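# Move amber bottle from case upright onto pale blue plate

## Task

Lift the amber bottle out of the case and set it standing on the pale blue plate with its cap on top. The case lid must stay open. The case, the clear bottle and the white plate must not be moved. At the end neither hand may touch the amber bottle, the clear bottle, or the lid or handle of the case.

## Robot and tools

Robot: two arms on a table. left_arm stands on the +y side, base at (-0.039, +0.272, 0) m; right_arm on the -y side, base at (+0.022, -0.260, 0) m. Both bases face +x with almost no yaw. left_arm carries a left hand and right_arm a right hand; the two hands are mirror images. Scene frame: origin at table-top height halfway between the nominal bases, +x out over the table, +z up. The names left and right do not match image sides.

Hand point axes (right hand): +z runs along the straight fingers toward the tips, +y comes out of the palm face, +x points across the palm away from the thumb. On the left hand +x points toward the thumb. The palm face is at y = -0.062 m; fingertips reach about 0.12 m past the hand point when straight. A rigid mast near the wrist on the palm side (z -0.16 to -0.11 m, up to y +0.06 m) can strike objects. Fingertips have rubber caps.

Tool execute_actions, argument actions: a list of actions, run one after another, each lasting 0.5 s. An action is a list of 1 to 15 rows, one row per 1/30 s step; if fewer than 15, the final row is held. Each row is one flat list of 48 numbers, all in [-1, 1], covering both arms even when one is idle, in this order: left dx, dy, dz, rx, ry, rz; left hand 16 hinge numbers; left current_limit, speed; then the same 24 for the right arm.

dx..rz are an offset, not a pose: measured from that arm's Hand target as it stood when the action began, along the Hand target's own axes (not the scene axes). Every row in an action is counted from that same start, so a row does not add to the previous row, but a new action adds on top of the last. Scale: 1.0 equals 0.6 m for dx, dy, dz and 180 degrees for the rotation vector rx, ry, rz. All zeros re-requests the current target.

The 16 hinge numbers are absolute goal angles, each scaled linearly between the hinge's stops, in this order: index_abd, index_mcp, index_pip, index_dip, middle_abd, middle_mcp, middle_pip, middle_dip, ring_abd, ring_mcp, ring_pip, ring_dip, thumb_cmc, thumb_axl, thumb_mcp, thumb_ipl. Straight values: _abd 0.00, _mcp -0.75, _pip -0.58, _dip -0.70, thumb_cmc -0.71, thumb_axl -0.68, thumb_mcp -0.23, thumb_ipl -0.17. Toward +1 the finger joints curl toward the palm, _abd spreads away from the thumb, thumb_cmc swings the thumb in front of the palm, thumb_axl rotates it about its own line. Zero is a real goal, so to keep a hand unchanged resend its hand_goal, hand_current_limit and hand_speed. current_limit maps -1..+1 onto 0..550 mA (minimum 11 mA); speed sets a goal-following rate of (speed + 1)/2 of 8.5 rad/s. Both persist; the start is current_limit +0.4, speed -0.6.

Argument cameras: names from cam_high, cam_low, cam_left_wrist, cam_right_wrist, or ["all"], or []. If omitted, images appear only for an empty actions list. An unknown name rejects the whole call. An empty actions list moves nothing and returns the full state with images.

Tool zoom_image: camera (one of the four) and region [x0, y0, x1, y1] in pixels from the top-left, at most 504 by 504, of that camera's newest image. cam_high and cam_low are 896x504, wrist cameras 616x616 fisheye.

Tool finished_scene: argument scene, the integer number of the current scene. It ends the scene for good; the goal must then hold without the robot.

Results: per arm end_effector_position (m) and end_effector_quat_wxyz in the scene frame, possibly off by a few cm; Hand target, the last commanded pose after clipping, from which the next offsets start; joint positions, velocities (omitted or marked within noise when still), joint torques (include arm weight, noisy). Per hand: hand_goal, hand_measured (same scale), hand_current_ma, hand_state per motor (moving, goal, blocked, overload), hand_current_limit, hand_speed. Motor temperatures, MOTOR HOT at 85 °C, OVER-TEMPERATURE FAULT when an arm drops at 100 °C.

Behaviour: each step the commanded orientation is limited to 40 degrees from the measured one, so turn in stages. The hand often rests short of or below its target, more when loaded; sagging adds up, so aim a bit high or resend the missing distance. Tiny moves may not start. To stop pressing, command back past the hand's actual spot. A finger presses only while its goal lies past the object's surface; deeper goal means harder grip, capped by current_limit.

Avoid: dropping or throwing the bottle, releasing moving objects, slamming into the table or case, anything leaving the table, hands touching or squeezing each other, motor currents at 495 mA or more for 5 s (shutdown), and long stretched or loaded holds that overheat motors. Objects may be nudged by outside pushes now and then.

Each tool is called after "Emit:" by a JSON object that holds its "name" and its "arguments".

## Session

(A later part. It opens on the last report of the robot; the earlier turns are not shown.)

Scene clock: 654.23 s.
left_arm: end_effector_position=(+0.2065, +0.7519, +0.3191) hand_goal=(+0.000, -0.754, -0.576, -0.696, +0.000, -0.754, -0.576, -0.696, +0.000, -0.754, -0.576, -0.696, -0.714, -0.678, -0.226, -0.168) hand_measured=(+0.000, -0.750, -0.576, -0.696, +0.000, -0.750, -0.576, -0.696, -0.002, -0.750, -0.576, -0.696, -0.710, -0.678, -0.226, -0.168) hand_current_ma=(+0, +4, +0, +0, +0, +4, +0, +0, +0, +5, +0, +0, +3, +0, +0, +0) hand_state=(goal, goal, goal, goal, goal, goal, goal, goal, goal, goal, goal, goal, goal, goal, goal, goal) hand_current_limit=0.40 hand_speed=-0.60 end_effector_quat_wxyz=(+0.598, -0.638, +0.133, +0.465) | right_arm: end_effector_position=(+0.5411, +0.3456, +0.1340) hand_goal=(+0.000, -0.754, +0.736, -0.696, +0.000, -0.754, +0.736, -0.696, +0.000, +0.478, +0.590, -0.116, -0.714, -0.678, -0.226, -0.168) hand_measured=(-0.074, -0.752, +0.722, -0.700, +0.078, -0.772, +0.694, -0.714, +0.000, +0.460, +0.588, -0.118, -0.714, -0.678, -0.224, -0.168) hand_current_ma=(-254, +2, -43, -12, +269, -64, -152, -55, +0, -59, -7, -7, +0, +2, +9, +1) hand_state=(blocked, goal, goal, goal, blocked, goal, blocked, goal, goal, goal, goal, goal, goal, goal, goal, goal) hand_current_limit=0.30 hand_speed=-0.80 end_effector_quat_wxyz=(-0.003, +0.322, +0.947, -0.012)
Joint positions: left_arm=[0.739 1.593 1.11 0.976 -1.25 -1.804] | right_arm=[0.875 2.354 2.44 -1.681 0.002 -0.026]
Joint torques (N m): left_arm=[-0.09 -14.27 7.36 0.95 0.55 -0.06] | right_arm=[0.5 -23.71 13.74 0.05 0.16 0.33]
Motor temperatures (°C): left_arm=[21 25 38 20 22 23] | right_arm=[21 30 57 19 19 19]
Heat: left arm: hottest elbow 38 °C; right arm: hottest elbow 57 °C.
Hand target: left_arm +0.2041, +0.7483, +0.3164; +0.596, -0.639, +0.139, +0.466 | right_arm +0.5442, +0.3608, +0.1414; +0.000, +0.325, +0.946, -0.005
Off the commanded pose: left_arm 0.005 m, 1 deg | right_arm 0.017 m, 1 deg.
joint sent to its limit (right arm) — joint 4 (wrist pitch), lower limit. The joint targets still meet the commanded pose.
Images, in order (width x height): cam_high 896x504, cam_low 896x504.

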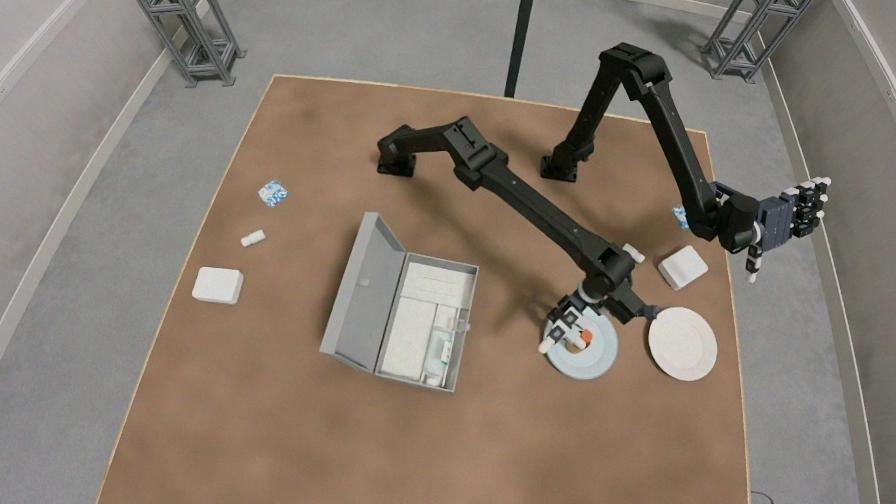

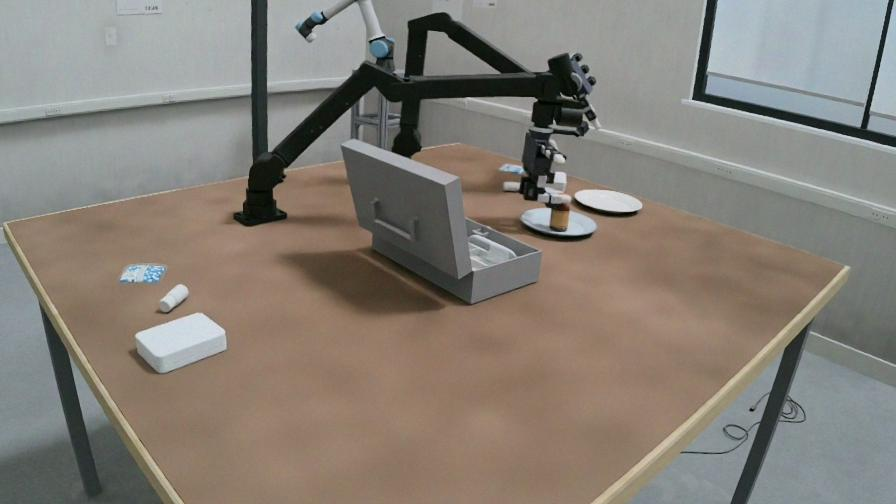

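Emit:
{"name": "execute_actions", "arguments": {"actions": [[[0,0,0,0,0,0,0,-0.754,-0.576,-0.696,0,-0.754,-0.576,-0.696,0,-0.754,-0.576,-0.696,-0.714,-0.678,-0.226,-0.168,0.4,-0.6,0,0,0.015,0,0,0,0,-0.754,0.737,-0.696,0,-0.754,0.737,-0.696,0,0.479,0.591,-0.116,-0.714,-0.678,-0.226,-0.168,0.3,-0.8]]]}}

Emit:
{"name": "execute_actions", "arguments": {"actions": [[[0,0,0,0,0,0,0,-0.754,-0.576,-0.696,0,-0.754,-0.576,-0.696,0,-0.754,-0.576,-0.696,-0.714,-0.678,-0.226,-0.168,0.4,-0.6,0,0,0.01,0,0,0,0,-0.754,0.737,-0.696,0,-0.754,0.737,-0.696,0,0.479,0.591,-0.116,-0.714,-0.678,-0.226,-0.168,0.3,-0.8]]], "cameras": ["cam_low"]}}

Emit:
{"name": "zoom_image", "arguments": {"camera": "cam_low", "region": [500, 150, 610, 250]}}

Scene clock: 662.53 s.
left_arm: end_effector_position=(+0.2065, +0.7519, +0.3191) hand_goal=(+0.000, -0.754, -0.576, -0.696, +0.000, -0.754, -0.576, -0.696, +0.000, -0.754, -0.576, -0.696, -0.714, -0.678, -0.226, -0.168) hand_measured=(+0.000, -0.750, -0.576, -0.696, +0.000, -0.750, -0.576, -0.696, -0.002, -0.750, -0.576, -0.696, -0.710, -0.678, -0.226, -0.168) hand_current_ma=(+0, +4, +0, +0, +0, +4, +0, +0, +0, +5, +0, +0, +3, +0, +0, +0) hand_state=(goal, goal, goal, goal, goal, goal, goal, goal, goal, goal, goal, goal, goal, goal, goal, goal) hand_current_limit=0.40 hand_speed=-0.60 end_effector_quat_wxyz=(+0.598, -0.638, +0.133, +0.465) | right_arm: end_effector_position=(+0.5422, +0.3468, +0.1337) hand_goal=(+0.000, -0.754, +0.736, -0.696, +0.000, -0.754, +0.736, -0.696, +0.000, +0.478, +0.590, -0.116, -0.714, -0.678, -0.226, -0.168) hand_measured=(-0.074, -0.752, +0.722, -0.700, +0.078, -0.772, +0.694, -0.714, +0.000, +0.460, +0.588, -0.118, -0.714, -0.678, -0.224, -0.168) hand_current_ma=(-254, +4, -43, -12, +269, -63, -152, -55, +0, -59, -7, -7, +0, +2, +9, +1) hand_state=(blocked, goal, goal, goal, blocked, goal, blocked, goal, goal, goal, goal, goal, goal, goal, goal, goal) hand_current_limit=0.30 hand_speed=-0.80 end_effector_quat_wxyz=(-0.003, +0.323, +0.946, -0.011)
Joint positions: left_arm=[0.739 1.593 1.11 0.976 -1.25 -1.804] | right_arm=[0.875 2.359 2.447 -1.681 0.002 -0.026]
Joint torques (N m): left_arm=[0.03 -14.27 7.39 0.92 0.55 -0.06] | right_arm=[0.73 -23 13.09 -0.01 0.15 0.32]
Motor temperatures (°C): left_arm=[21 25 38 20 22 23] | right_arm=[21 30 58 19 19 19]
Heat: left arm: hottest elbow 38 °C; right arm: hottest elbow 58 °C.
Hand target: left_arm +0.2041, +0.7483, +0.3164; +0.596, -0.639, +0.139, +0.466 | right_arm +0.5441, +0.3608, +0.1325; +0.000, +0.325, +0.946, -0.005
Off the commanded pose: left_arm 0.005 m, 1 deg | right_arm 0.014 m, 1 deg.
joint sent to its limit (right arm) — joint 4 (wrist pitch), lower limit. The joint targets still meet the commanded pose.

Scene clock: 663.23 s.
left_arm: end_effector_position=(+0.2065, +0.7519, +0.3191) hand_goal=(+0.000, -0.754, -0.576, -0.696, +0.000, -0.754, -0.576, -0.696, +0.000, -0.754, -0.576, -0.696, -0.714, -0.678, -0.226, -0.168) hand_measured=(+0.000, -0.750, -0.576, -0.696, +0.000, -0.750, -0.576, -0.696, -0.002, -0.750, -0.576, -0.696, -0.710, -0.678, -0.226, -0.168) hand_current_ma=(+0, +4, +0, +0, +0, +4, +0, +0, +0, +5, +0, +0, +3, +0, +0, +0) hand_state=(goal, goal, goal, goal, goal, goal, goal, goal, goal, goal, goal, goal, goal, goal, goal, goal) hand_current_limit=0.40 hand_speed=-0.60 end_effector_quat_wxyz=(+0.598, -0.638, +0.133, +0.465) | right_arm: end_effector_position=(+0.5422, +0.3468, +0.1334) hand_goal=(+0.000, -0.754, +0.736, -0.696, +0.000, -0.754, +0.736, -0.696, +0.000, +0.478, +0.590, -0.116, -0.714, -0.678, -0.226, -0.168) hand_measured=(-0.074, -0.752, +0.722, -0.700, +0.078, -0.770, +0.694, -0.714, +0.000, +0.460, +0.588, -0.118, -0.714, -0.678, -0.224, -0.168) hand_current_ma=(-254, +8, -43, -12, +269, -58, -152, -55, +0, -59, -7, -7, +0, +2, +9, +1) hand_state=(blocked, goal, goal, goal, blocked, goal, blocked, goal, goal, goal, goal, goal, goal, goal, goal, goal) hand_current_limit=0.30 hand_speed=-0.80 end_effector_quat_wxyz=(-0.003, +0.323, +0.946, -0.011)
Joint positions: left_arm=[0.739 1.593 1.11 0.976 -1.25 -1.804] | right_arm=[0.875 2.359 2.447 -1.681 0.002 -0.025]
Joint torques (N m): left_arm=[-0.03 -14.27 7.41 0.94 0.55 -0.06] | right_arm=[0.79 -22.77 12.4 0.5 0.14 0.34]
Motor temperatures (°C): left_arm=[21 25 38 20 22 23] | right_arm=[21 30 58 19 19 19]
Heat: left arm: hottest elbow 38 °C; right arm: hottest elbow 58 °C.
Hand target: left_arm +0.2041, +0.7483, +0.3164; +0.596, -0.639, +0.139, +0.466 | right_arm +0.5441, +0.3607, +0.1264; +0.000, +0.325, +0.946, -0.005
Off the commanded pose: left_arm 0.005 m, 1 deg | right_arm 0.016 m, 1 deg.
Images, in order (width x height): cam_low 896x504.

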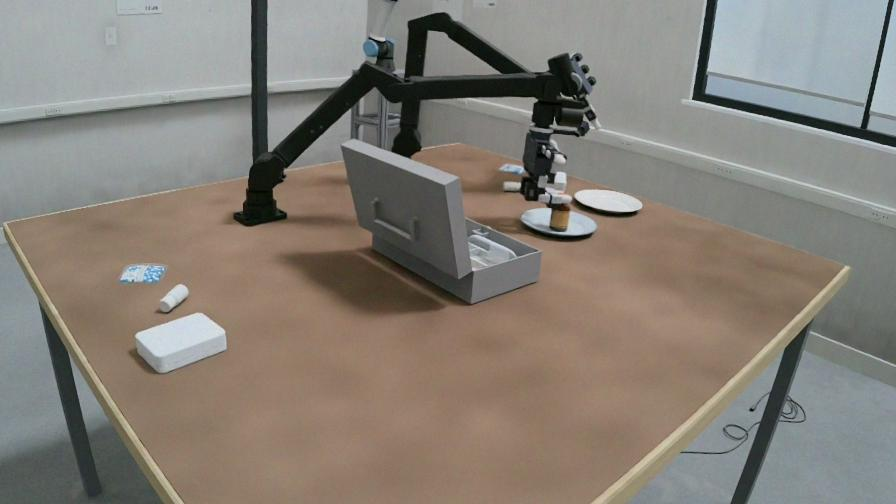

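Scaled by 4.582 from the camera's 896x504 image, which has a finer 1280x720 frame.

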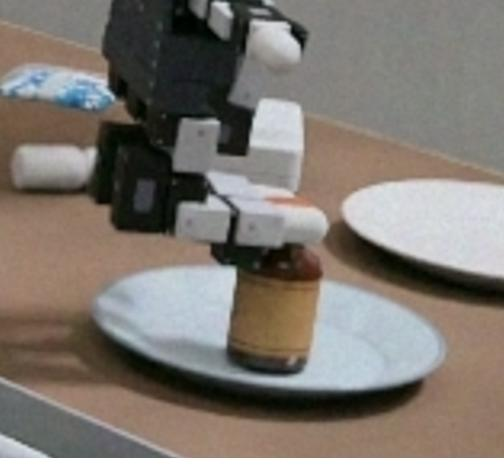

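Emit:
{"name": "execute_actions", "arguments": {"actions": [[[0,0,0,0,0,0,0,-0.754,-0.576,-0.696,0,-0.754,-0.576,-0.696,0,-0.754,-0.576,-0.696,-0.714,-0.678,-0.226,-0.168,0.4,-0.6,-0.014,-0.018,0.005,0,0,0,0,-0.754,0.737,-0.696,0,-0.754,0.737,-0.696,0,0.479,0.591,-0.116,-0.714,-0.678,-0.226,-0.168,0.2,-0.8]]], "cameras": ["cam_low", "cam_high"]}}

Emit:
{"name": "zoom_image", "arguments": {"camera": "cam_low", "region": [500, 150, 610, 250]}}

Emit:
{"name": "zoom_image", "arguments": {"camera": "cam_high", "region": [500, 260, 660, 400]}}

Scene clock: 671.53 s.
left_arm: end_effector_position=(+0.2065, +0.7519, +0.3191) hand_goal=(+0.000, -0.754, -0.576, -0.696, +0.000, -0.754, -0.576, -0.696, +0.000, -0.754, -0.576, -0.696, -0.714, -0.678, -0.226, -0.168) hand_measured=(+0.000, -0.750, -0.576, -0.696, +0.000, -0.750, -0.576, -0.696, -0.002, -0.750, -0.576, -0.696, -0.710, -0.678, -0.226, -0.168) hand_current_ma=(+0, +4, +0, +0, +0, +4, +0, +0, +0, +5, +0, +0, +3, +0, +0, +0) hand_state=(goal, goal, goal, goal, goal, goal, goal, goal, goal, goal, goal, goal, goal, goal, goal, goal) hand_current_limit=0.40 hand_speed=-0.60 end_effector_quat_wxyz=(+0.598, -0.638, +0.133, +0.465) | right_arm: end_effector_position=(+0.5433, +0.3481, +0.1311) hand_goal=(+0.000, -0.754, +0.736, -0.696, +0.000, -0.754, +0.736, -0.696, +0.000, +0.478, +0.590, -0.116, -0.714, -0.678, -0.226, -0.168) hand_measured=(-0.074, -0.742, +0.736, -0.698, +0.078, -0.760, +0.704, -0.710, +0.000, +0.460, +0.588, -0.118, -0.714, -0.678, -0.224, -0.168) hand_current_ma=(-254, +39, -1, -2, +267, -16, -108, -45, +0, -59, -7, -7, +0, +2, +9, +1) hand_state=(blocked, goal, goal, goal, blocked, goal, blocked, goal, goal, goal, goal, goal, goal, goal, goal, goal) hand_current_limit=0.20 hand_speed=-0.80 end_effector_quat_wxyz=(+0.000, +0.323, +0.946, -0.004)
Joint positions: left_arm=[0.739 1.593 1.11 0.976 -1.25 -1.804] | right_arm=[0.875 2.348 2.417 -1.647 0.002 -0.025]
Joint torques (N m): left_arm=[-0.09 -14.21 7.41 0.95 0.56 -0.07] | right_arm=[-0.21 -26.05 7.38 0.98 0.16 0.22]
Motor temperatures (°C): left_arm=[21 25 38 20 22 23] | right_arm=[21 29 57 19 19 19]
Heat: left arm: hottest elbow 38 °C; right arm: hottest elbow 57 °C.
Hand target: left_arm +0.2041, +0.7483, +0.3164; +0.596, -0.639, +0.139, +0.466 | right_arm +0.5441, +0.3470, +0.1234; +0.000, +0.325, +0.946, -0.005
Off the commanded pose: left_arm 0.005 m, 1 deg | right_arm 0.008 m, 0 deg.
Images, in order (width x height): cam_high 896x504, cam_low 896x504.

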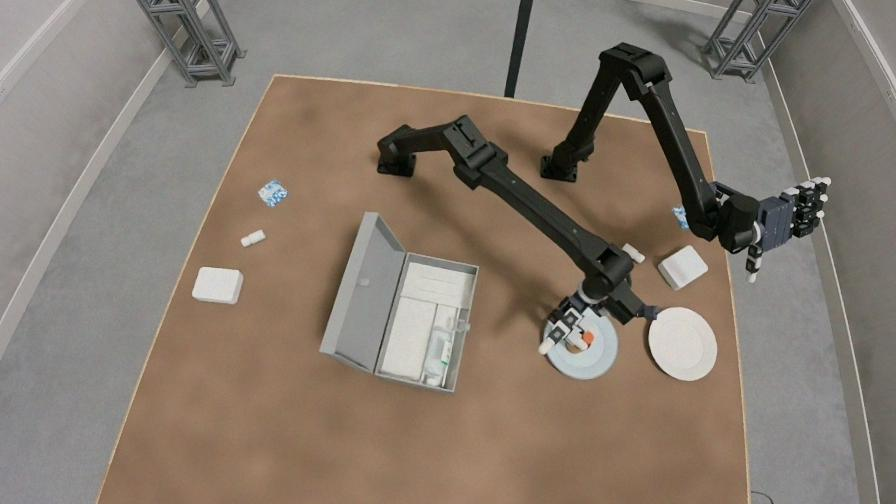

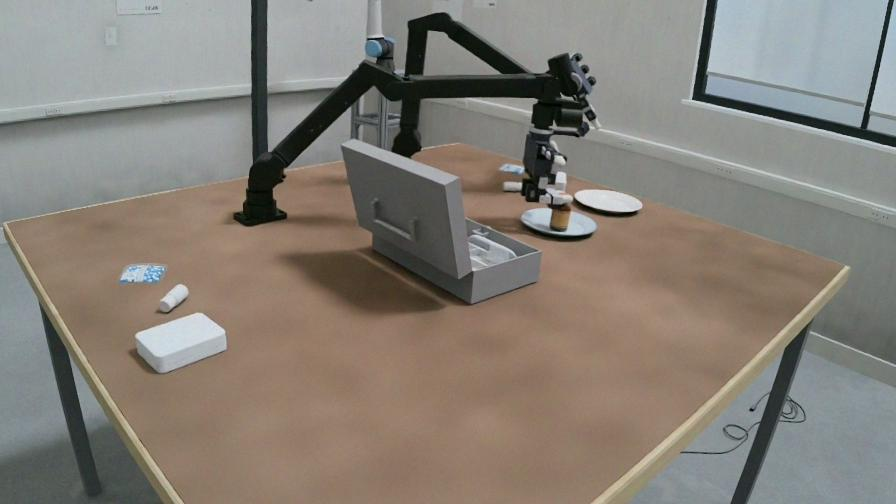

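Scaled by 4.582 from the camera's 896x504 image, which has a finer 1280x720 frame.

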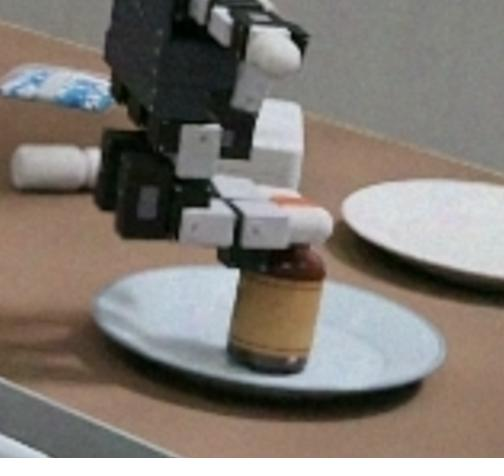

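Scaled by 3.150 from the camera's 896x504 image, which has a finer 1280x720 frame.

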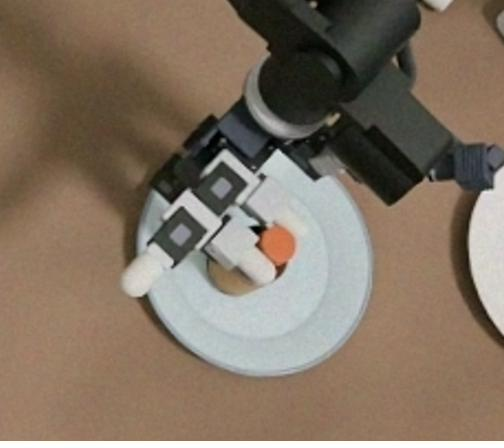

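Emit:
{"name": "execute_actions", "arguments": {"actions": [[[0,0,0,0,0,0,0,-0.754,-0.576,-0.696,0,-0.754,-0.576,-0.696,0,-0.754,-0.576,-0.696,-0.714,-0.678,-0.226,-0.168,0.4,-0.6,-0.015,-0.018,-0.006,0,0,0,0,-0.754,0.737,-0.696,0,-0.754,0.737,-0.696,0,0.479,0.591,-0.116,-0.714,-0.678,-0.226,-0.168,0.2,-0.8]]], "cameras": ["cam_low"]}}

Emit:
{"name": "zoom_image", "arguments": {"camera": "cam_low", "region": [500, 150, 610, 250]}}

Scene clock: 677.17 s.
left_arm: end_effector_position=(+0.2065, +0.7519, +0.3191) hand_goal=(+0.000, -0.754, -0.576, -0.696, +0.000, -0.754, -0.576, -0.696, +0.000, -0.754, -0.576, -0.696, -0.714, -0.678, -0.226, -0.168) hand_measured=(+0.000, -0.750, -0.576, -0.696, +0.000, -0.750, -0.576, -0.696, -0.002, -0.750, -0.576, -0.696, -0.710, -0.678, -0.226, -0.168) hand_current_ma=(+0, +4, +0, +0, +0, +4, +0, +0, +0, +5, +0, +0, +3, +0, +0, +0) hand_state=(goal, goal, goal, goal, goal, goal, goal, goal, goal, goal, goal, goal, goal, goal, goal, goal) hand_current_limit=0.40 hand_speed=-0.60 end_effector_quat_wxyz=(+0.598, -0.638, +0.133, +0.465) | right_arm: end_effector_position=(+0.5411, +0.3381, +0.1296) hand_goal=(+0.000, -0.754, +0.736, -0.696, +0.000, -0.754, +0.736, -0.696, +0.000, +0.478, +0.590, -0.116, -0.714, -0.678, -0.226, -0.168) hand_measured=(-0.074, -0.740, +0.730, -0.696, +0.078, -0.752, +0.706, -0.710, +0.000, +0.460, +0.588, -0.118, -0.714, -0.678, -0.224, -0.168) hand_current_ma=(-254, +45, -14, -1, +267, +6, -102, -43, +0, -59, -7, -7, +0, +2, +9, +1) hand_state=(blocked, goal, goal, goal, blocked, goal, blocked, goal, goal, goal, goal, goal, goal, goal, goal, goal) hand_current_limit=0.20 hand_speed=-0.80 end_effector_quat_wxyz=(+0.000, +0.326, +0.945, -0.005)
Joint positions: left_arm=[0.739 1.593 1.11 0.976 -1.25 -1.804] | right_arm=[0.869 2.307 2.34 -1.613 0.002 -0.025]
Joint torques (N m): left_arm=[-0.09 -14.33 7.39 0.92 0.55 -0.07] | right_arm=[-0.97 -26.05 7.53 0.8 0.14 0.1]
Motor temperatures (°C): left_arm=[21 25 38 20 22 23] | right_arm=[21 31 55 19 19 19]
Heat: left arm: hottest elbow 38 °C; right arm: hottest elbow 55 °C.
Hand target: left_arm +0.2041, +0.7483, +0.3164; +0.596, -0.639, +0.139, +0.466 | right_arm +0.5447, +0.3329, +0.1271; +0.000, +0.325, +0.946, -0.005
Off the commanded pose: left_arm 0.005 m, 1 deg | right_arm 0.007 m, 0 deg.
Images, in order (width x height): cam_low 896x504.

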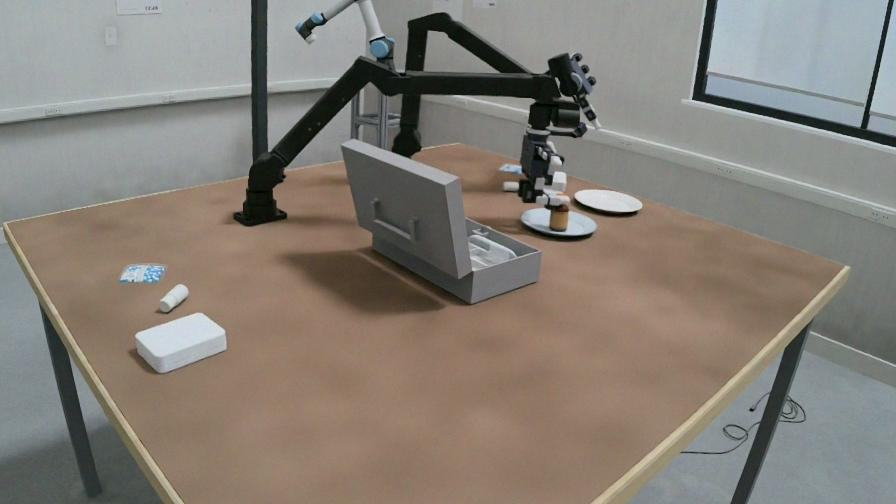

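Scaled by 4.582 from the camera's 896x504 image, which has a finer 1280x720 frame.

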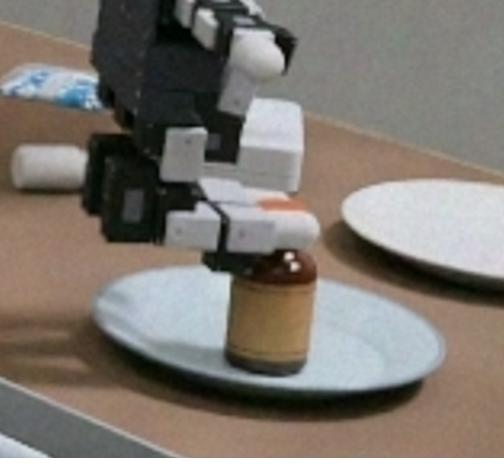

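Emit:
{"name": "execute_actions", "arguments": {"actions": [[[0,0,0,0,0,0,0,-0.754,-0.576,-0.696,0,-0.754,-0.576,-0.696,0,-0.754,-0.576,-0.696,-0.714,-0.678,-0.226,-0.168,0.4,-0.6,0,0,-0.015,0,0,0,0,-0.754,0.737,-0.696,0,-0.754,0.737,-0.696,0,0.479,0.591,-0.116,-0.714,-0.678,-0.226,-0.168,0.0,-0.85]],[[0,0,0,0,0,0,0,-0.754,-0.576,-0.696,0,-0.754,-0.576,-0.696,0,-0.754,-0.576,-0.696,-0.714,-0.678,-0.226,-0.168,0.4,-0.6,0,0,0,0,0,0,-0.3,-0.754,0.725,-0.696,0.3,-0.754,0.725,-0.696,0,0.479,0.591,-0.116,-0.714,-0.678,-0.226,-0.168,0.0,-0.85]]], "cameras": ["cam_low", "cam_high"]}}

Emit:
{"name": "zoom_image", "arguments": {"camera": "cam_low", "region": [500, 150, 610, 250]}}

Emit:
{"name": "zoom_image", "arguments": {"camera": "cam_high", "region": [500, 260, 660, 400]}}

Scene clock: 685.10 s.
left_arm: end_effector_position=(+0.2065, +0.7519, +0.3191) hand_goal=(+0.000, -0.754, -0.576, -0.696, +0.000, -0.754, -0.576, -0.696, +0.000, -0.754, -0.576, -0.696, -0.714, -0.678, -0.226, -0.168) hand_measured=(+0.000, -0.750, -0.576, -0.696, +0.000, -0.750, -0.576, -0.696, -0.002, -0.750, -0.576, -0.696, -0.710, -0.678, -0.226, -0.168) hand_current_ma=(+0, +4, +0, +0, +0, +4, +0, +0, +0, +5, +0, +0, +3, +0, +0, +0) hand_state=(goal, goal, goal, goal, goal, goal, goal, goal, goal, goal, goal, goal, goal, goal, goal, goal) hand_current_limit=0.40 hand_speed=-0.60 end_effector_quat_wxyz=(+0.598, -0.638, +0.133, +0.465) | right_arm: end_effector_position=(+0.5423, +0.3369, +0.1302) hand_goal=(-0.300, -0.754, +0.724, -0.696, +0.300, -0.754, +0.724, -0.696, +0.000, +0.478, +0.590, -0.116, -0.714, -0.678, -0.226, -0.168) hand_measured=(-0.296, -0.752, +0.724, -0.696, +0.296, -0.752, +0.716, -0.700, +0.000, +0.460, +0.588, -0.118, -0.714, -0.678, -0.224, -0.168) hand_current_ma=(+10, +3, +0, -1, -9, +3, -25, -10, +0, -59, -7, -7, +0, +2, +9, +1) hand_state=(goal, goal, goal, goal, goal, goal, goal, goal, goal, goal, goal, goal, goal, goal, goal, goal) hand_current_limit=0.00 hand_speed=-0.85 end_effector_quat_wxyz=(+0.000, +0.327, +0.945, -0.005)
Joint positions: left_arm=[0.739 1.593 1.11 0.976 -1.25 -1.804] | right_arm=[0.867 2.306 2.34 -1.613 0.004 -0.025]
Joint torques (N m): left_arm=[0.03 -14.27 7.41 0.95 0.55 -0.06] | right_arm=[-1.26 -25.58 9.37 -0.32 0.13 0.06]
Heat: left arm: hottest elbow 38 °C; right arm: hottest elbow 54 °C.
Hand target: left_arm +0.2041, +0.7483, +0.3164; +0.596, -0.639, +0.139, +0.466 | right_arm +0.5448, +0.3329, +0.1364; +0.000, +0.325, +0.946, -0.005
Off the commanded pose: left_arm 0.005 m, 1 deg | right_arm 0.008 m, 0 deg.
Images, in order (width x height): cam_high 896x504, cam_low 896x504.

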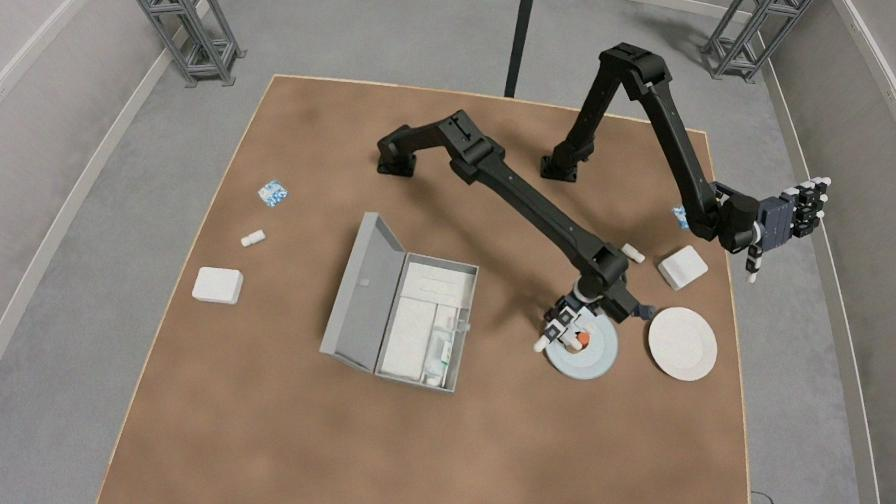

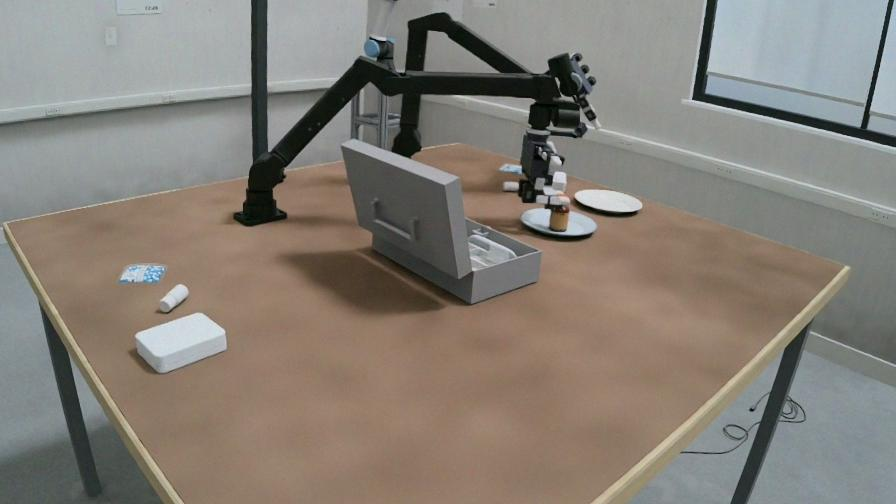

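Scaled by 4.582 from the camera's 896x504 image, which has a finer 1280x720 frame.

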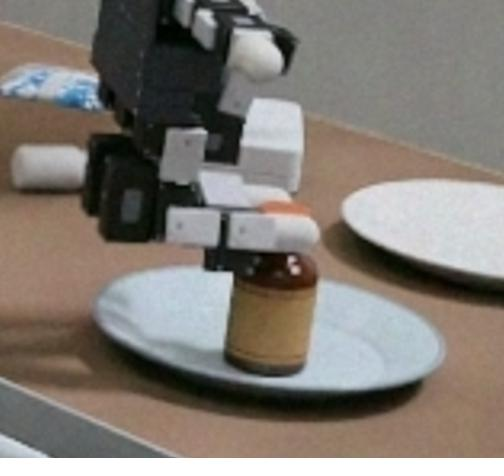

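Scaled by 3.150 from the camera's 896x504 image, which has a finer 1280x720 frame.

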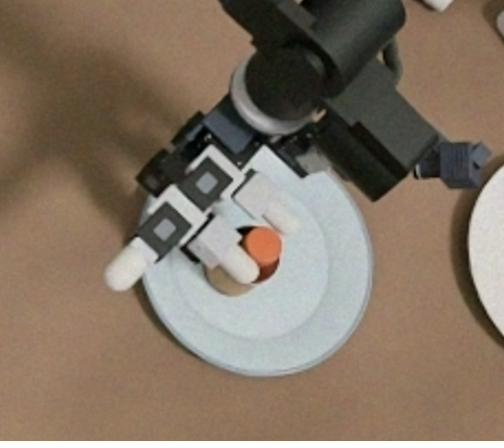

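Emit:
{"name": "execute_actions", "arguments": {"actions": [[[0,0,0,0,0,0,0,-0.754,-0.576,-0.696,0,-0.754,-0.576,-0.696,0,-0.754,-0.576,-0.696,-0.714,-0.678,-0.226,-0.168,0.4,-0.6,0,0,0,0,0,0,-0.95,-0.754,0.725,-0.696,0.95,-0.754,0.725,-0.696,0,0.479,0.591,-0.116,-0.714,-0.678,-0.226,-0.168,0.0,-0.8]],[[0,0,0,0,0,0,0,-0.754,-0.576,-0.696,0,-0.754,-0.576,-0.696,0,-0.754,-0.576,-0.696,-0.714,-0.678,-0.226,-0.168,0.4,-0.6,0,0,-0.012,0,0,0,-0.95,-0.754,0.725,-0.696,0.95,-0.754,0.725,-0.696,0,0.479,0.591,-0.116,-0.714,-0.678,-0.226,-0.168,0.0,-0.8]]], "cameras": ["cam_low", "cam_high", "cam_right_wrist"]}}

Emit:
{"name": "zoom_image", "arguments": {"camera": "cam_right_wrist", "region": [240, 140, 390, 290]}}

Emit:
{"name": "zoom_image", "arguments": {"camera": "cam_high", "region": [500, 260, 660, 400]}}

Scene clock: 694.07 s.
left_arm: end_effector_position=(+0.2065, +0.7519, +0.3191) hand_goal=(+0.000, -0.754, -0.576, -0.696, +0.000, -0.754, -0.576, -0.696, +0.000, -0.754, -0.576, -0.696, -0.714, -0.678, -0.226, -0.168) hand_measured=(+0.000, -0.750, -0.576, -0.696, +0.000, -0.750, -0.576, -0.696, -0.002, -0.750, -0.576, -0.696, -0.710, -0.678, -0.226, -0.168) hand_current_ma=(+0, +4, +0, +0, +0, +4, +0, +0, +0, +5, +0, +0, +3, +0, +0, +0) hand_state=(goal, goal, goal, goal, goal, goal, goal, goal, goal, goal, goal, goal, goal, goal, goal, goal) hand_current_limit=0.40 hand_speed=-0.60 end_effector_quat_wxyz=(+0.598, -0.638, +0.133, +0.465) | right_arm: end_effector_position=(+0.5394, +0.3334, +0.1287) hand_goal=(-0.950, -0.754, +0.724, -0.696, +0.950, -0.754, +0.724, -0.696, +0.000, +0.478, +0.590, -0.116, -0.714, -0.678, -0.226, -0.168) hand_measured=(-0.942, -0.752, +0.724, -0.696, +0.944, -0.752, +0.718, -0.700, +0.000, +0.460, +0.588, -0.118, -0.714, -0.678, -0.224, -0.168) hand_current_ma=(+18, +3, +0, -1, -15, +3, -17, -9, +0, -59, -7, -7, +0, +2, +9, +1) hand_state=(goal, goal, goal, goal, goal, goal, goal, goal, goal, goal, goal, goal, goal, goal, goal, goal) hand_current_limit=0.00 hand_speed=-0.80 end_effector_quat_wxyz=(-0.003, +0.327, +0.945, -0.013)
Joint positions: left_arm=[0.739 1.593 1.11 0.976 -1.25 -1.804] | right_arm=[0.867 2.306 2.34 -1.631 0.004 -0.025]
Joint torques (N m): left_arm=[-0.09 -14.27 7.39 0.92 0.55 -0.05] | right_arm=[-0.73 -25.76 10.71 -0.34 0.11 0.09]
Heat: left arm: hottest elbow 38 °C; right arm: hottest elbow 54 °C.
Hand target: left_arm +0.2041, +0.7483, +0.3164; +0.596, -0.639, +0.139, +0.466 | right_arm +0.5448, +0.3330, +0.1436; +0.000, +0.325, +0.946, -0.005
Off the commanded pose: left_arm 0.005 m, 1 deg | right_arm 0.016 m, 1 deg.
Images, in order (width x height): cam_high 896x504, cam_low 896x504, cam_right_wrist 616x616.

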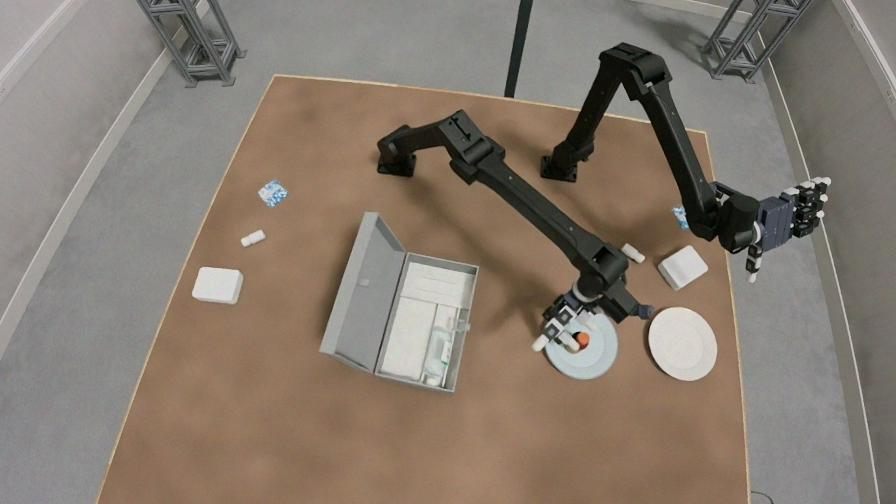

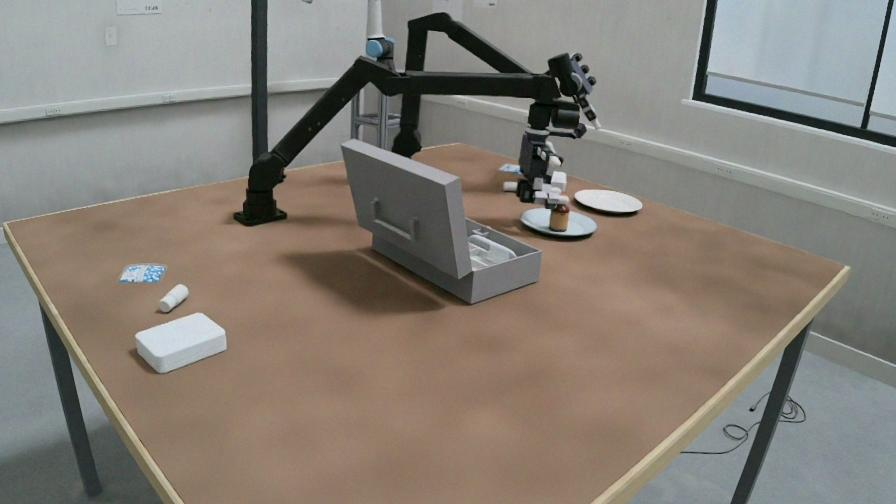

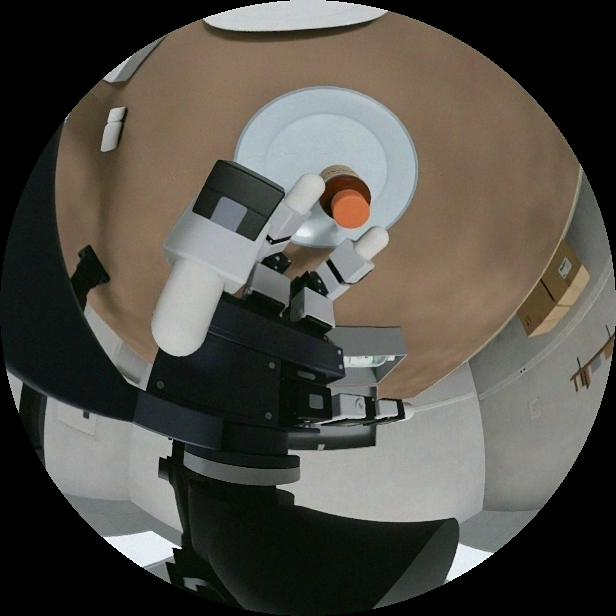

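Scaled by 3.360 from the camera's 616x616 image, which has a finer 880x880 frame.

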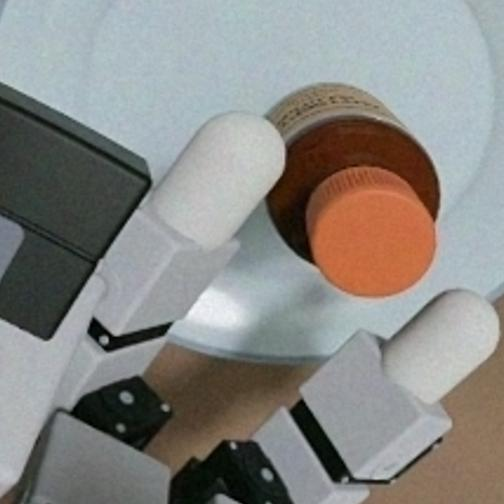

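Scaled by 3.150 from the camera's 896x504 image, which has a finer 1280x720 frame.

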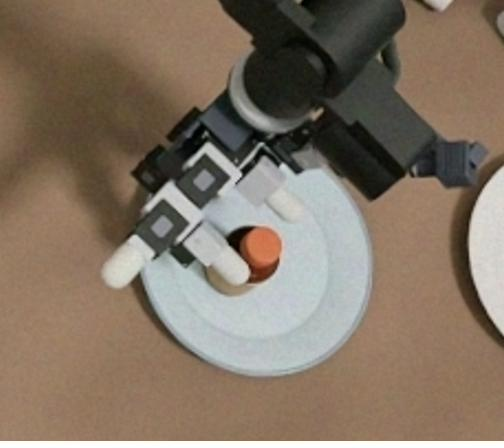

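Emit:
{"name": "execute_actions", "arguments": {"actions": [[[0,0,0,0,0,0,0,-0.754,-0.576,-0.696,0,-0.754,-0.576,-0.696,0,-0.754,-0.576,-0.696,-0.714,-0.678,-0.226,-0.168,0.4,-0.6,0,-0.01,-0.015,0,0,0,-0.95,-0.754,0.725,-0.696,0.95,-0.754,0.725,-0.696,0,0.479,0.591,-0.116,-0.714,-0.678,-0.226,-0.168,0.0,-0.8]],[[0,0,0,0,0,0,0,-0.754,-0.576,-0.696,0,-0.754,-0.576,-0.696,0,-0.754,-0.576,-0.696,-0.714,-0.678,-0.226,-0.168,0.4,-0.6,0,-0.015,-0.02,0,0,0,-0.95,-0.754,0.725,-0.696,0.95,-0.754,0.725,-0.696,0,0.479,0.591,-0.116,-0.714,-0.678,-0.226,-0.168,0.0,-0.8]]], "cameras": ["cam_high", "cam_right_wrist"]}}

Emit:
{"name": "zoom_image", "arguments": {"camera": "cam_right_wrist", "region": [240, 140, 390, 290]}}

Scene clock: 699.77 s.
left_arm: end_effector_position=(+0.2065, +0.7519, +0.3191) hand_goal=(+0.000, -0.754, -0.576, -0.696, +0.000, -0.754, -0.576, -0.696, +0.000, -0.754, -0.576, -0.696, -0.714, -0.678, -0.226, -0.168) hand_measured=(+0.000, -0.750, -0.576, -0.696, +0.000, -0.750, -0.576, -0.696, -0.002, -0.750, -0.576, -0.696, -0.710, -0.678, -0.226, -0.168) hand_current_ma=(+0, +4, +0, +0, +0, +4, +0, +0, +0, +5, +0, +0, +3, +0, +0, +0) hand_state=(goal, goal, goal, goal, goal, goal, goal, goal, goal, goal, goal, goal, goal, goal, goal, goal) hand_current_limit=0.40 hand_speed=-0.60 end_effector_quat_wxyz=(+0.598, -0.638, +0.133, +0.465) | right_arm: end_effector_position=(+0.5360, +0.3293, +0.1690) hand_goal=(-0.950, -0.754, +0.724, -0.696, +0.950, -0.754, +0.724, -0.696, +0.000, +0.478, +0.590, -0.116, -0.714, -0.678, -0.226, -0.168) hand_measured=(-0.942, -0.752, +0.724, -0.696, +0.944, -0.752, +0.718, -0.700, +0.000, +0.460, +0.588, -0.118, -0.714, -0.678, -0.224, -0.168) hand_current_ma=(+17, +2, +0, -1, -14, +2, -17, -9, +0, -59, -7, -7, +0, +2, +9, +1) hand_state=(goal, goal, goal, goal, goal, goal, goal, goal, goal, goal, goal, goal, goal, goal, goal, goal) hand_current_limit=0.00 hand_speed=-0.80 end_effector_quat_wxyz=(+0.004, +0.327, +0.945, +0.005)
Joint positions: left_arm=[0.739 1.593 1.11 0.976 -1.25 -1.804] | right_arm=[0.867 2.249 2.334 -1.643 0.004 -0.025]
Joint torques (N m): left_arm=[0.09 -14.33 7.38 0.95 0.55 -0.06] | right_arm=[-0.97 -25.11 7.94 -0.23 0.11 0.08]
Heat: left arm: hottest elbow 38 °C; right arm: hottest elbow 53 °C.
Hand target: left_arm +0.2041, +0.7483, +0.3164; +0.596, -0.639, +0.139, +0.466 | right_arm +0.5357, +0.3214, +0.1647; +0.000, +0.325, +0.946, -0.005
Off the commanded pose: left_arm 0.005 m, 1 deg | right_arm 0.009 m, 1 deg.
Images, in order (width x height): cam_high 896x504, cam_right_wrist 616x616.

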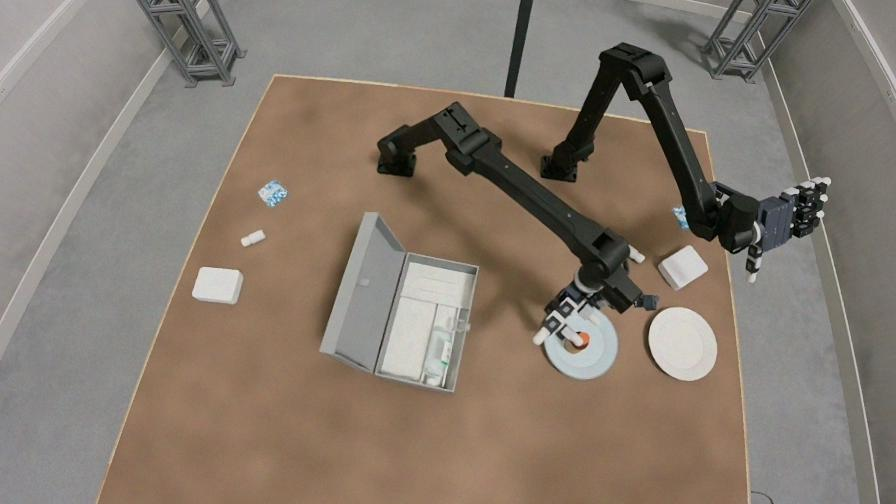

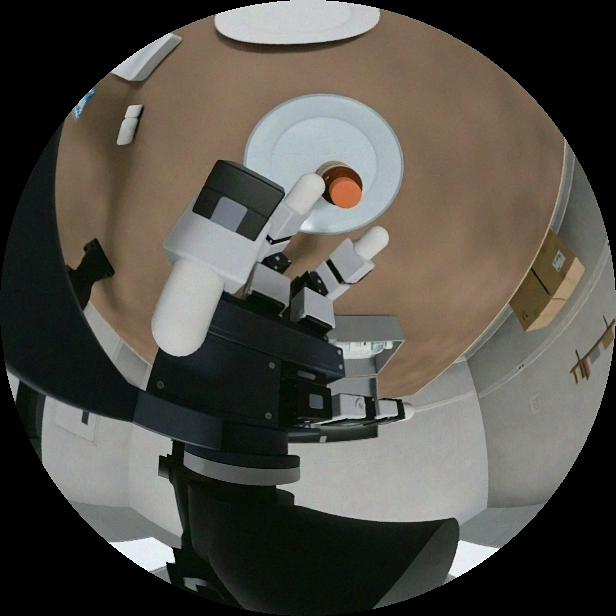

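Scaled by 3.360 from the camera's 616x616 image, which has a finer 880x880 frame.

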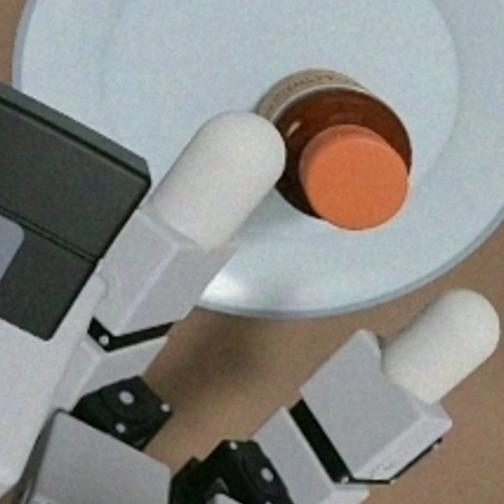

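Standing upright and clear. Retract.

Emit:
{"name": "execute_actions", "arguments": {"actions": [[[0,0,0,0,0,0,0,-0.754,-0.576,-0.696,0,-0.754,-0.576,-0.696,0,-0.754,-0.576,-0.696,-0.714,-0.678,-0.226,-0.168,0.4,-0.6,0,-0.02,-0.012,0,0,0,-0.95,-0.754,0.725,-0.696,0.95,-0.754,0.725,-0.696,0,0.479,0.591,-0.116,-0.714,-0.678,-0.226,-0.168,0.0,-0.8],[0,0,0,0,0,0,0,-0.754,-0.576,-0.696,0,-0.754,-0.576,-0.696,0,-0.754,-0.576,-0.696,-0.714,-0.678,-0.226,-0.168,0.4,-0.6,0,-0.035,-0.015,0,0,0,-0.95,-0.754,0.725,-0.696,0.95,-0.754,0.725,-0.696,0,0.479,0.591,-0.116,-0.714,-0.678,-0.226,-0.168,0.0,-0.8]],[[0,0,0,0,0,0,0,-0.754,-0.576,-0.696,0,-0.754,-0.576,-0.696,0,-0.754,-0.576,-0.696,-0.714,-0.678,-0.226,-0.168,0.4,-0.6,0,-0.05,-0.015,0,0,0,-0.95,-0.754,0.725,-0.696,0.95,-0.754,0.725,-0.696,0,0.479,0.591,-0.116,-0.714,-0.678,-0.226,-0.168,0.0,-0.8]],[[0,0,0,0,0,0,0,-0.754,-0.576,-0.696,0,-0.754,-0.576,-0.696,0,-0.754,-0.576,-0.696,-0.714,-0.678,-0.226,-0.168,0.4,-0.6,0,-0.06,-0.01,0,0,0,-0.95,-0.754,0.725,-0.696,0.95,-0.754,0.725,-0.696,0,0.479,0.591,-0.116,-0.714,-0.678,-0.226,-0.168,0.0,-0.8]],[[0,0,0,0,0,0,0,-0.754,-0.576,-0.696,0,-0.754,-0.576,-0.696,0,-0.754,-0.576,-0.696,-0.714,-0.678,-0.226,-0.168,0.4,-0.6,0,-0.06,0,0,0,0,-0.95,-0.754,0.725,-0.696,0.95,-0.754,0.725,-0.696,0,0.479,0.591,-0.116,-0.714,-0.678,-0.226,-0.168,0.0,-0.8]]], "cameras": ["cam_high", "cam_low"]}}

Emit:
{"name": "zoom_image", "arguments": {"camera": "cam_high", "region": [500, 260, 660, 400]}}

Emit:
{"name": "zoom_image", "arguments": {"camera": "cam_low", "region": [500, 150, 610, 250]}}

Scene clock: 718.27 s.
left_arm: end_effector_position=(+0.2065, +0.7519, +0.3191) hand_goal=(+0.000, -0.754, -0.576, -0.696, +0.000, -0.754, -0.576, -0.696, +0.000, -0.754, -0.576, -0.696, -0.714, -0.678, -0.226, -0.168) hand_measured=(+0.000, -0.750, -0.576, -0.696, +0.000, -0.750, -0.576, -0.696, -0.002, -0.750, -0.576, -0.696, -0.710, -0.678, -0.226, -0.168) hand_current_ma=(+0, +4, +0, +0, +0, +4, +0, +0, +0, +5, +0, +0, +3, +0, +0, +0) hand_state=(goal, goal, goal, goal, goal, goal, goal, goal, goal, goal, goal, goal, goal, goal, goal, goal) hand_current_limit=0.40 hand_speed=-0.60 end_effector_quat_wxyz=(+0.598, -0.638, +0.133, +0.465) | right_arm: end_effector_position=(+0.4559, +0.2288, +0.1901) hand_goal=(-0.950, -0.754, +0.724, -0.696, +0.950, -0.754, +0.724, -0.696, +0.000, +0.478, +0.590, -0.116, -0.714, -0.678, -0.226, -0.168) hand_measured=(-0.944, -0.754, +0.724, -0.696, +0.944, -0.754, +0.718, -0.700, +0.000, +0.460, +0.588, -0.118, -0.714, -0.678, -0.224, -0.168) hand_current_ma=(+16, -1, +0, -1, -13, +0, -15, -8, +0, -59, -7, -7, +0, +2, +9, +1) hand_state=(goal, goal, goal, goal, goal, goal, goal, goal, goal, goal, goal, goal, goal, goal, goal, goal) hand_current_limit=0.00 hand_speed=-0.80 end_effector_quat_wxyz=(-0.002, +0.327, +0.945, -0.009)
Joint positions: left_arm=[0.739 1.593 1.11 0.976 -1.25 -1.804] | right_arm=[0.863 1.851 1.756 -1.494 0.004 -0.029]
Joint torques (N m): left_arm=[-0.09 -14.15 7.38 0.92 0.55 -0.06] | right_arm=[-1.03 -20.07 7.77 0.94 0.11 0.03]
Heat: left arm: hottest elbow 38 °C; right arm: hottest elbow 51 °C.
Hand target: left_arm +0.2041, +0.7483, +0.3164; +0.596, -0.639, +0.139, +0.466 | right_arm +0.4601, +0.2247, +0.1898; +0.000, +0.325, +0.946, -0.005
Off the commanded pose: left_arm 0.005 m, 1 deg | right_arm 0.006 m, 1 deg.
Images, in order (width x height): cam_high 896x504, cam_low 896x504.

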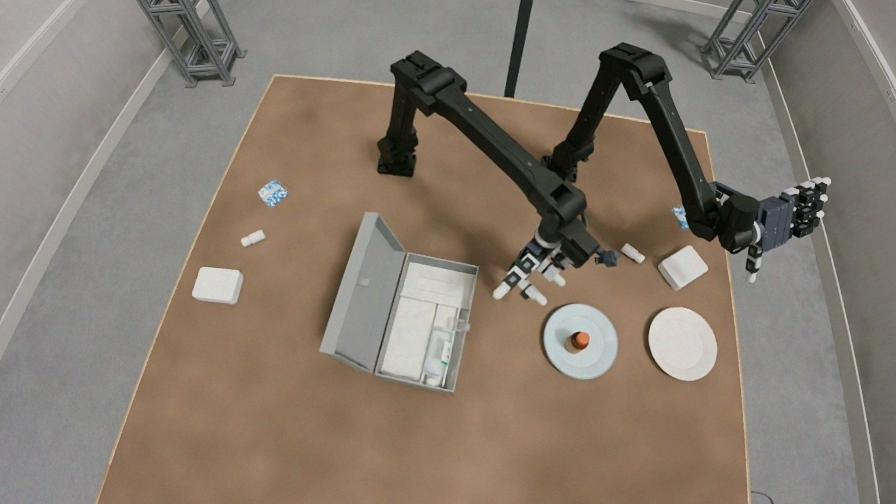

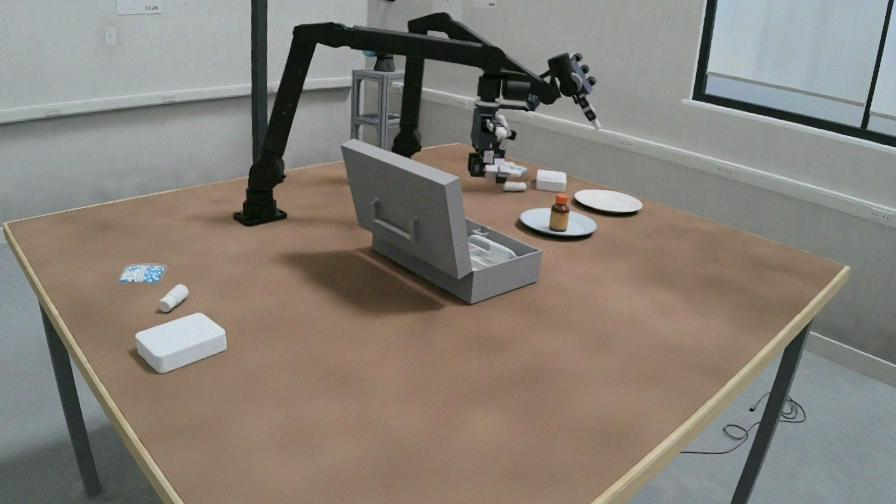

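Scaled by 3.150 from the camera's 896x504 image, which has a finer 1280x720 frame.

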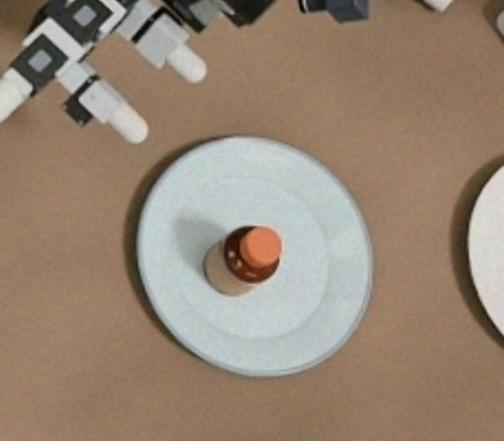

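Scaled by 4.582 from the camera's 896x504 image, which has a finer 1280x720 frame.

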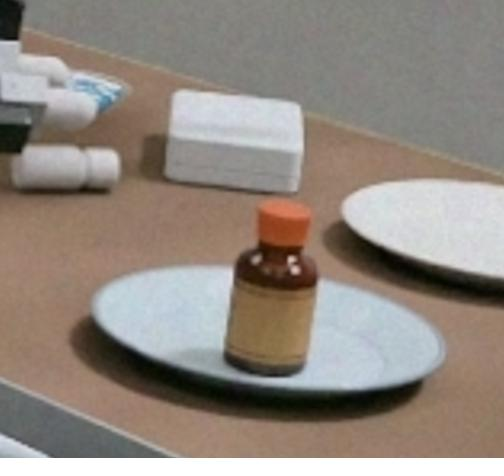

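The bottle is standing upright on the plate, and the hand is clear.

Emit:
{"name": "finished_scene", "arguments": {"scene": 2}}

The scene is finished: the task was done.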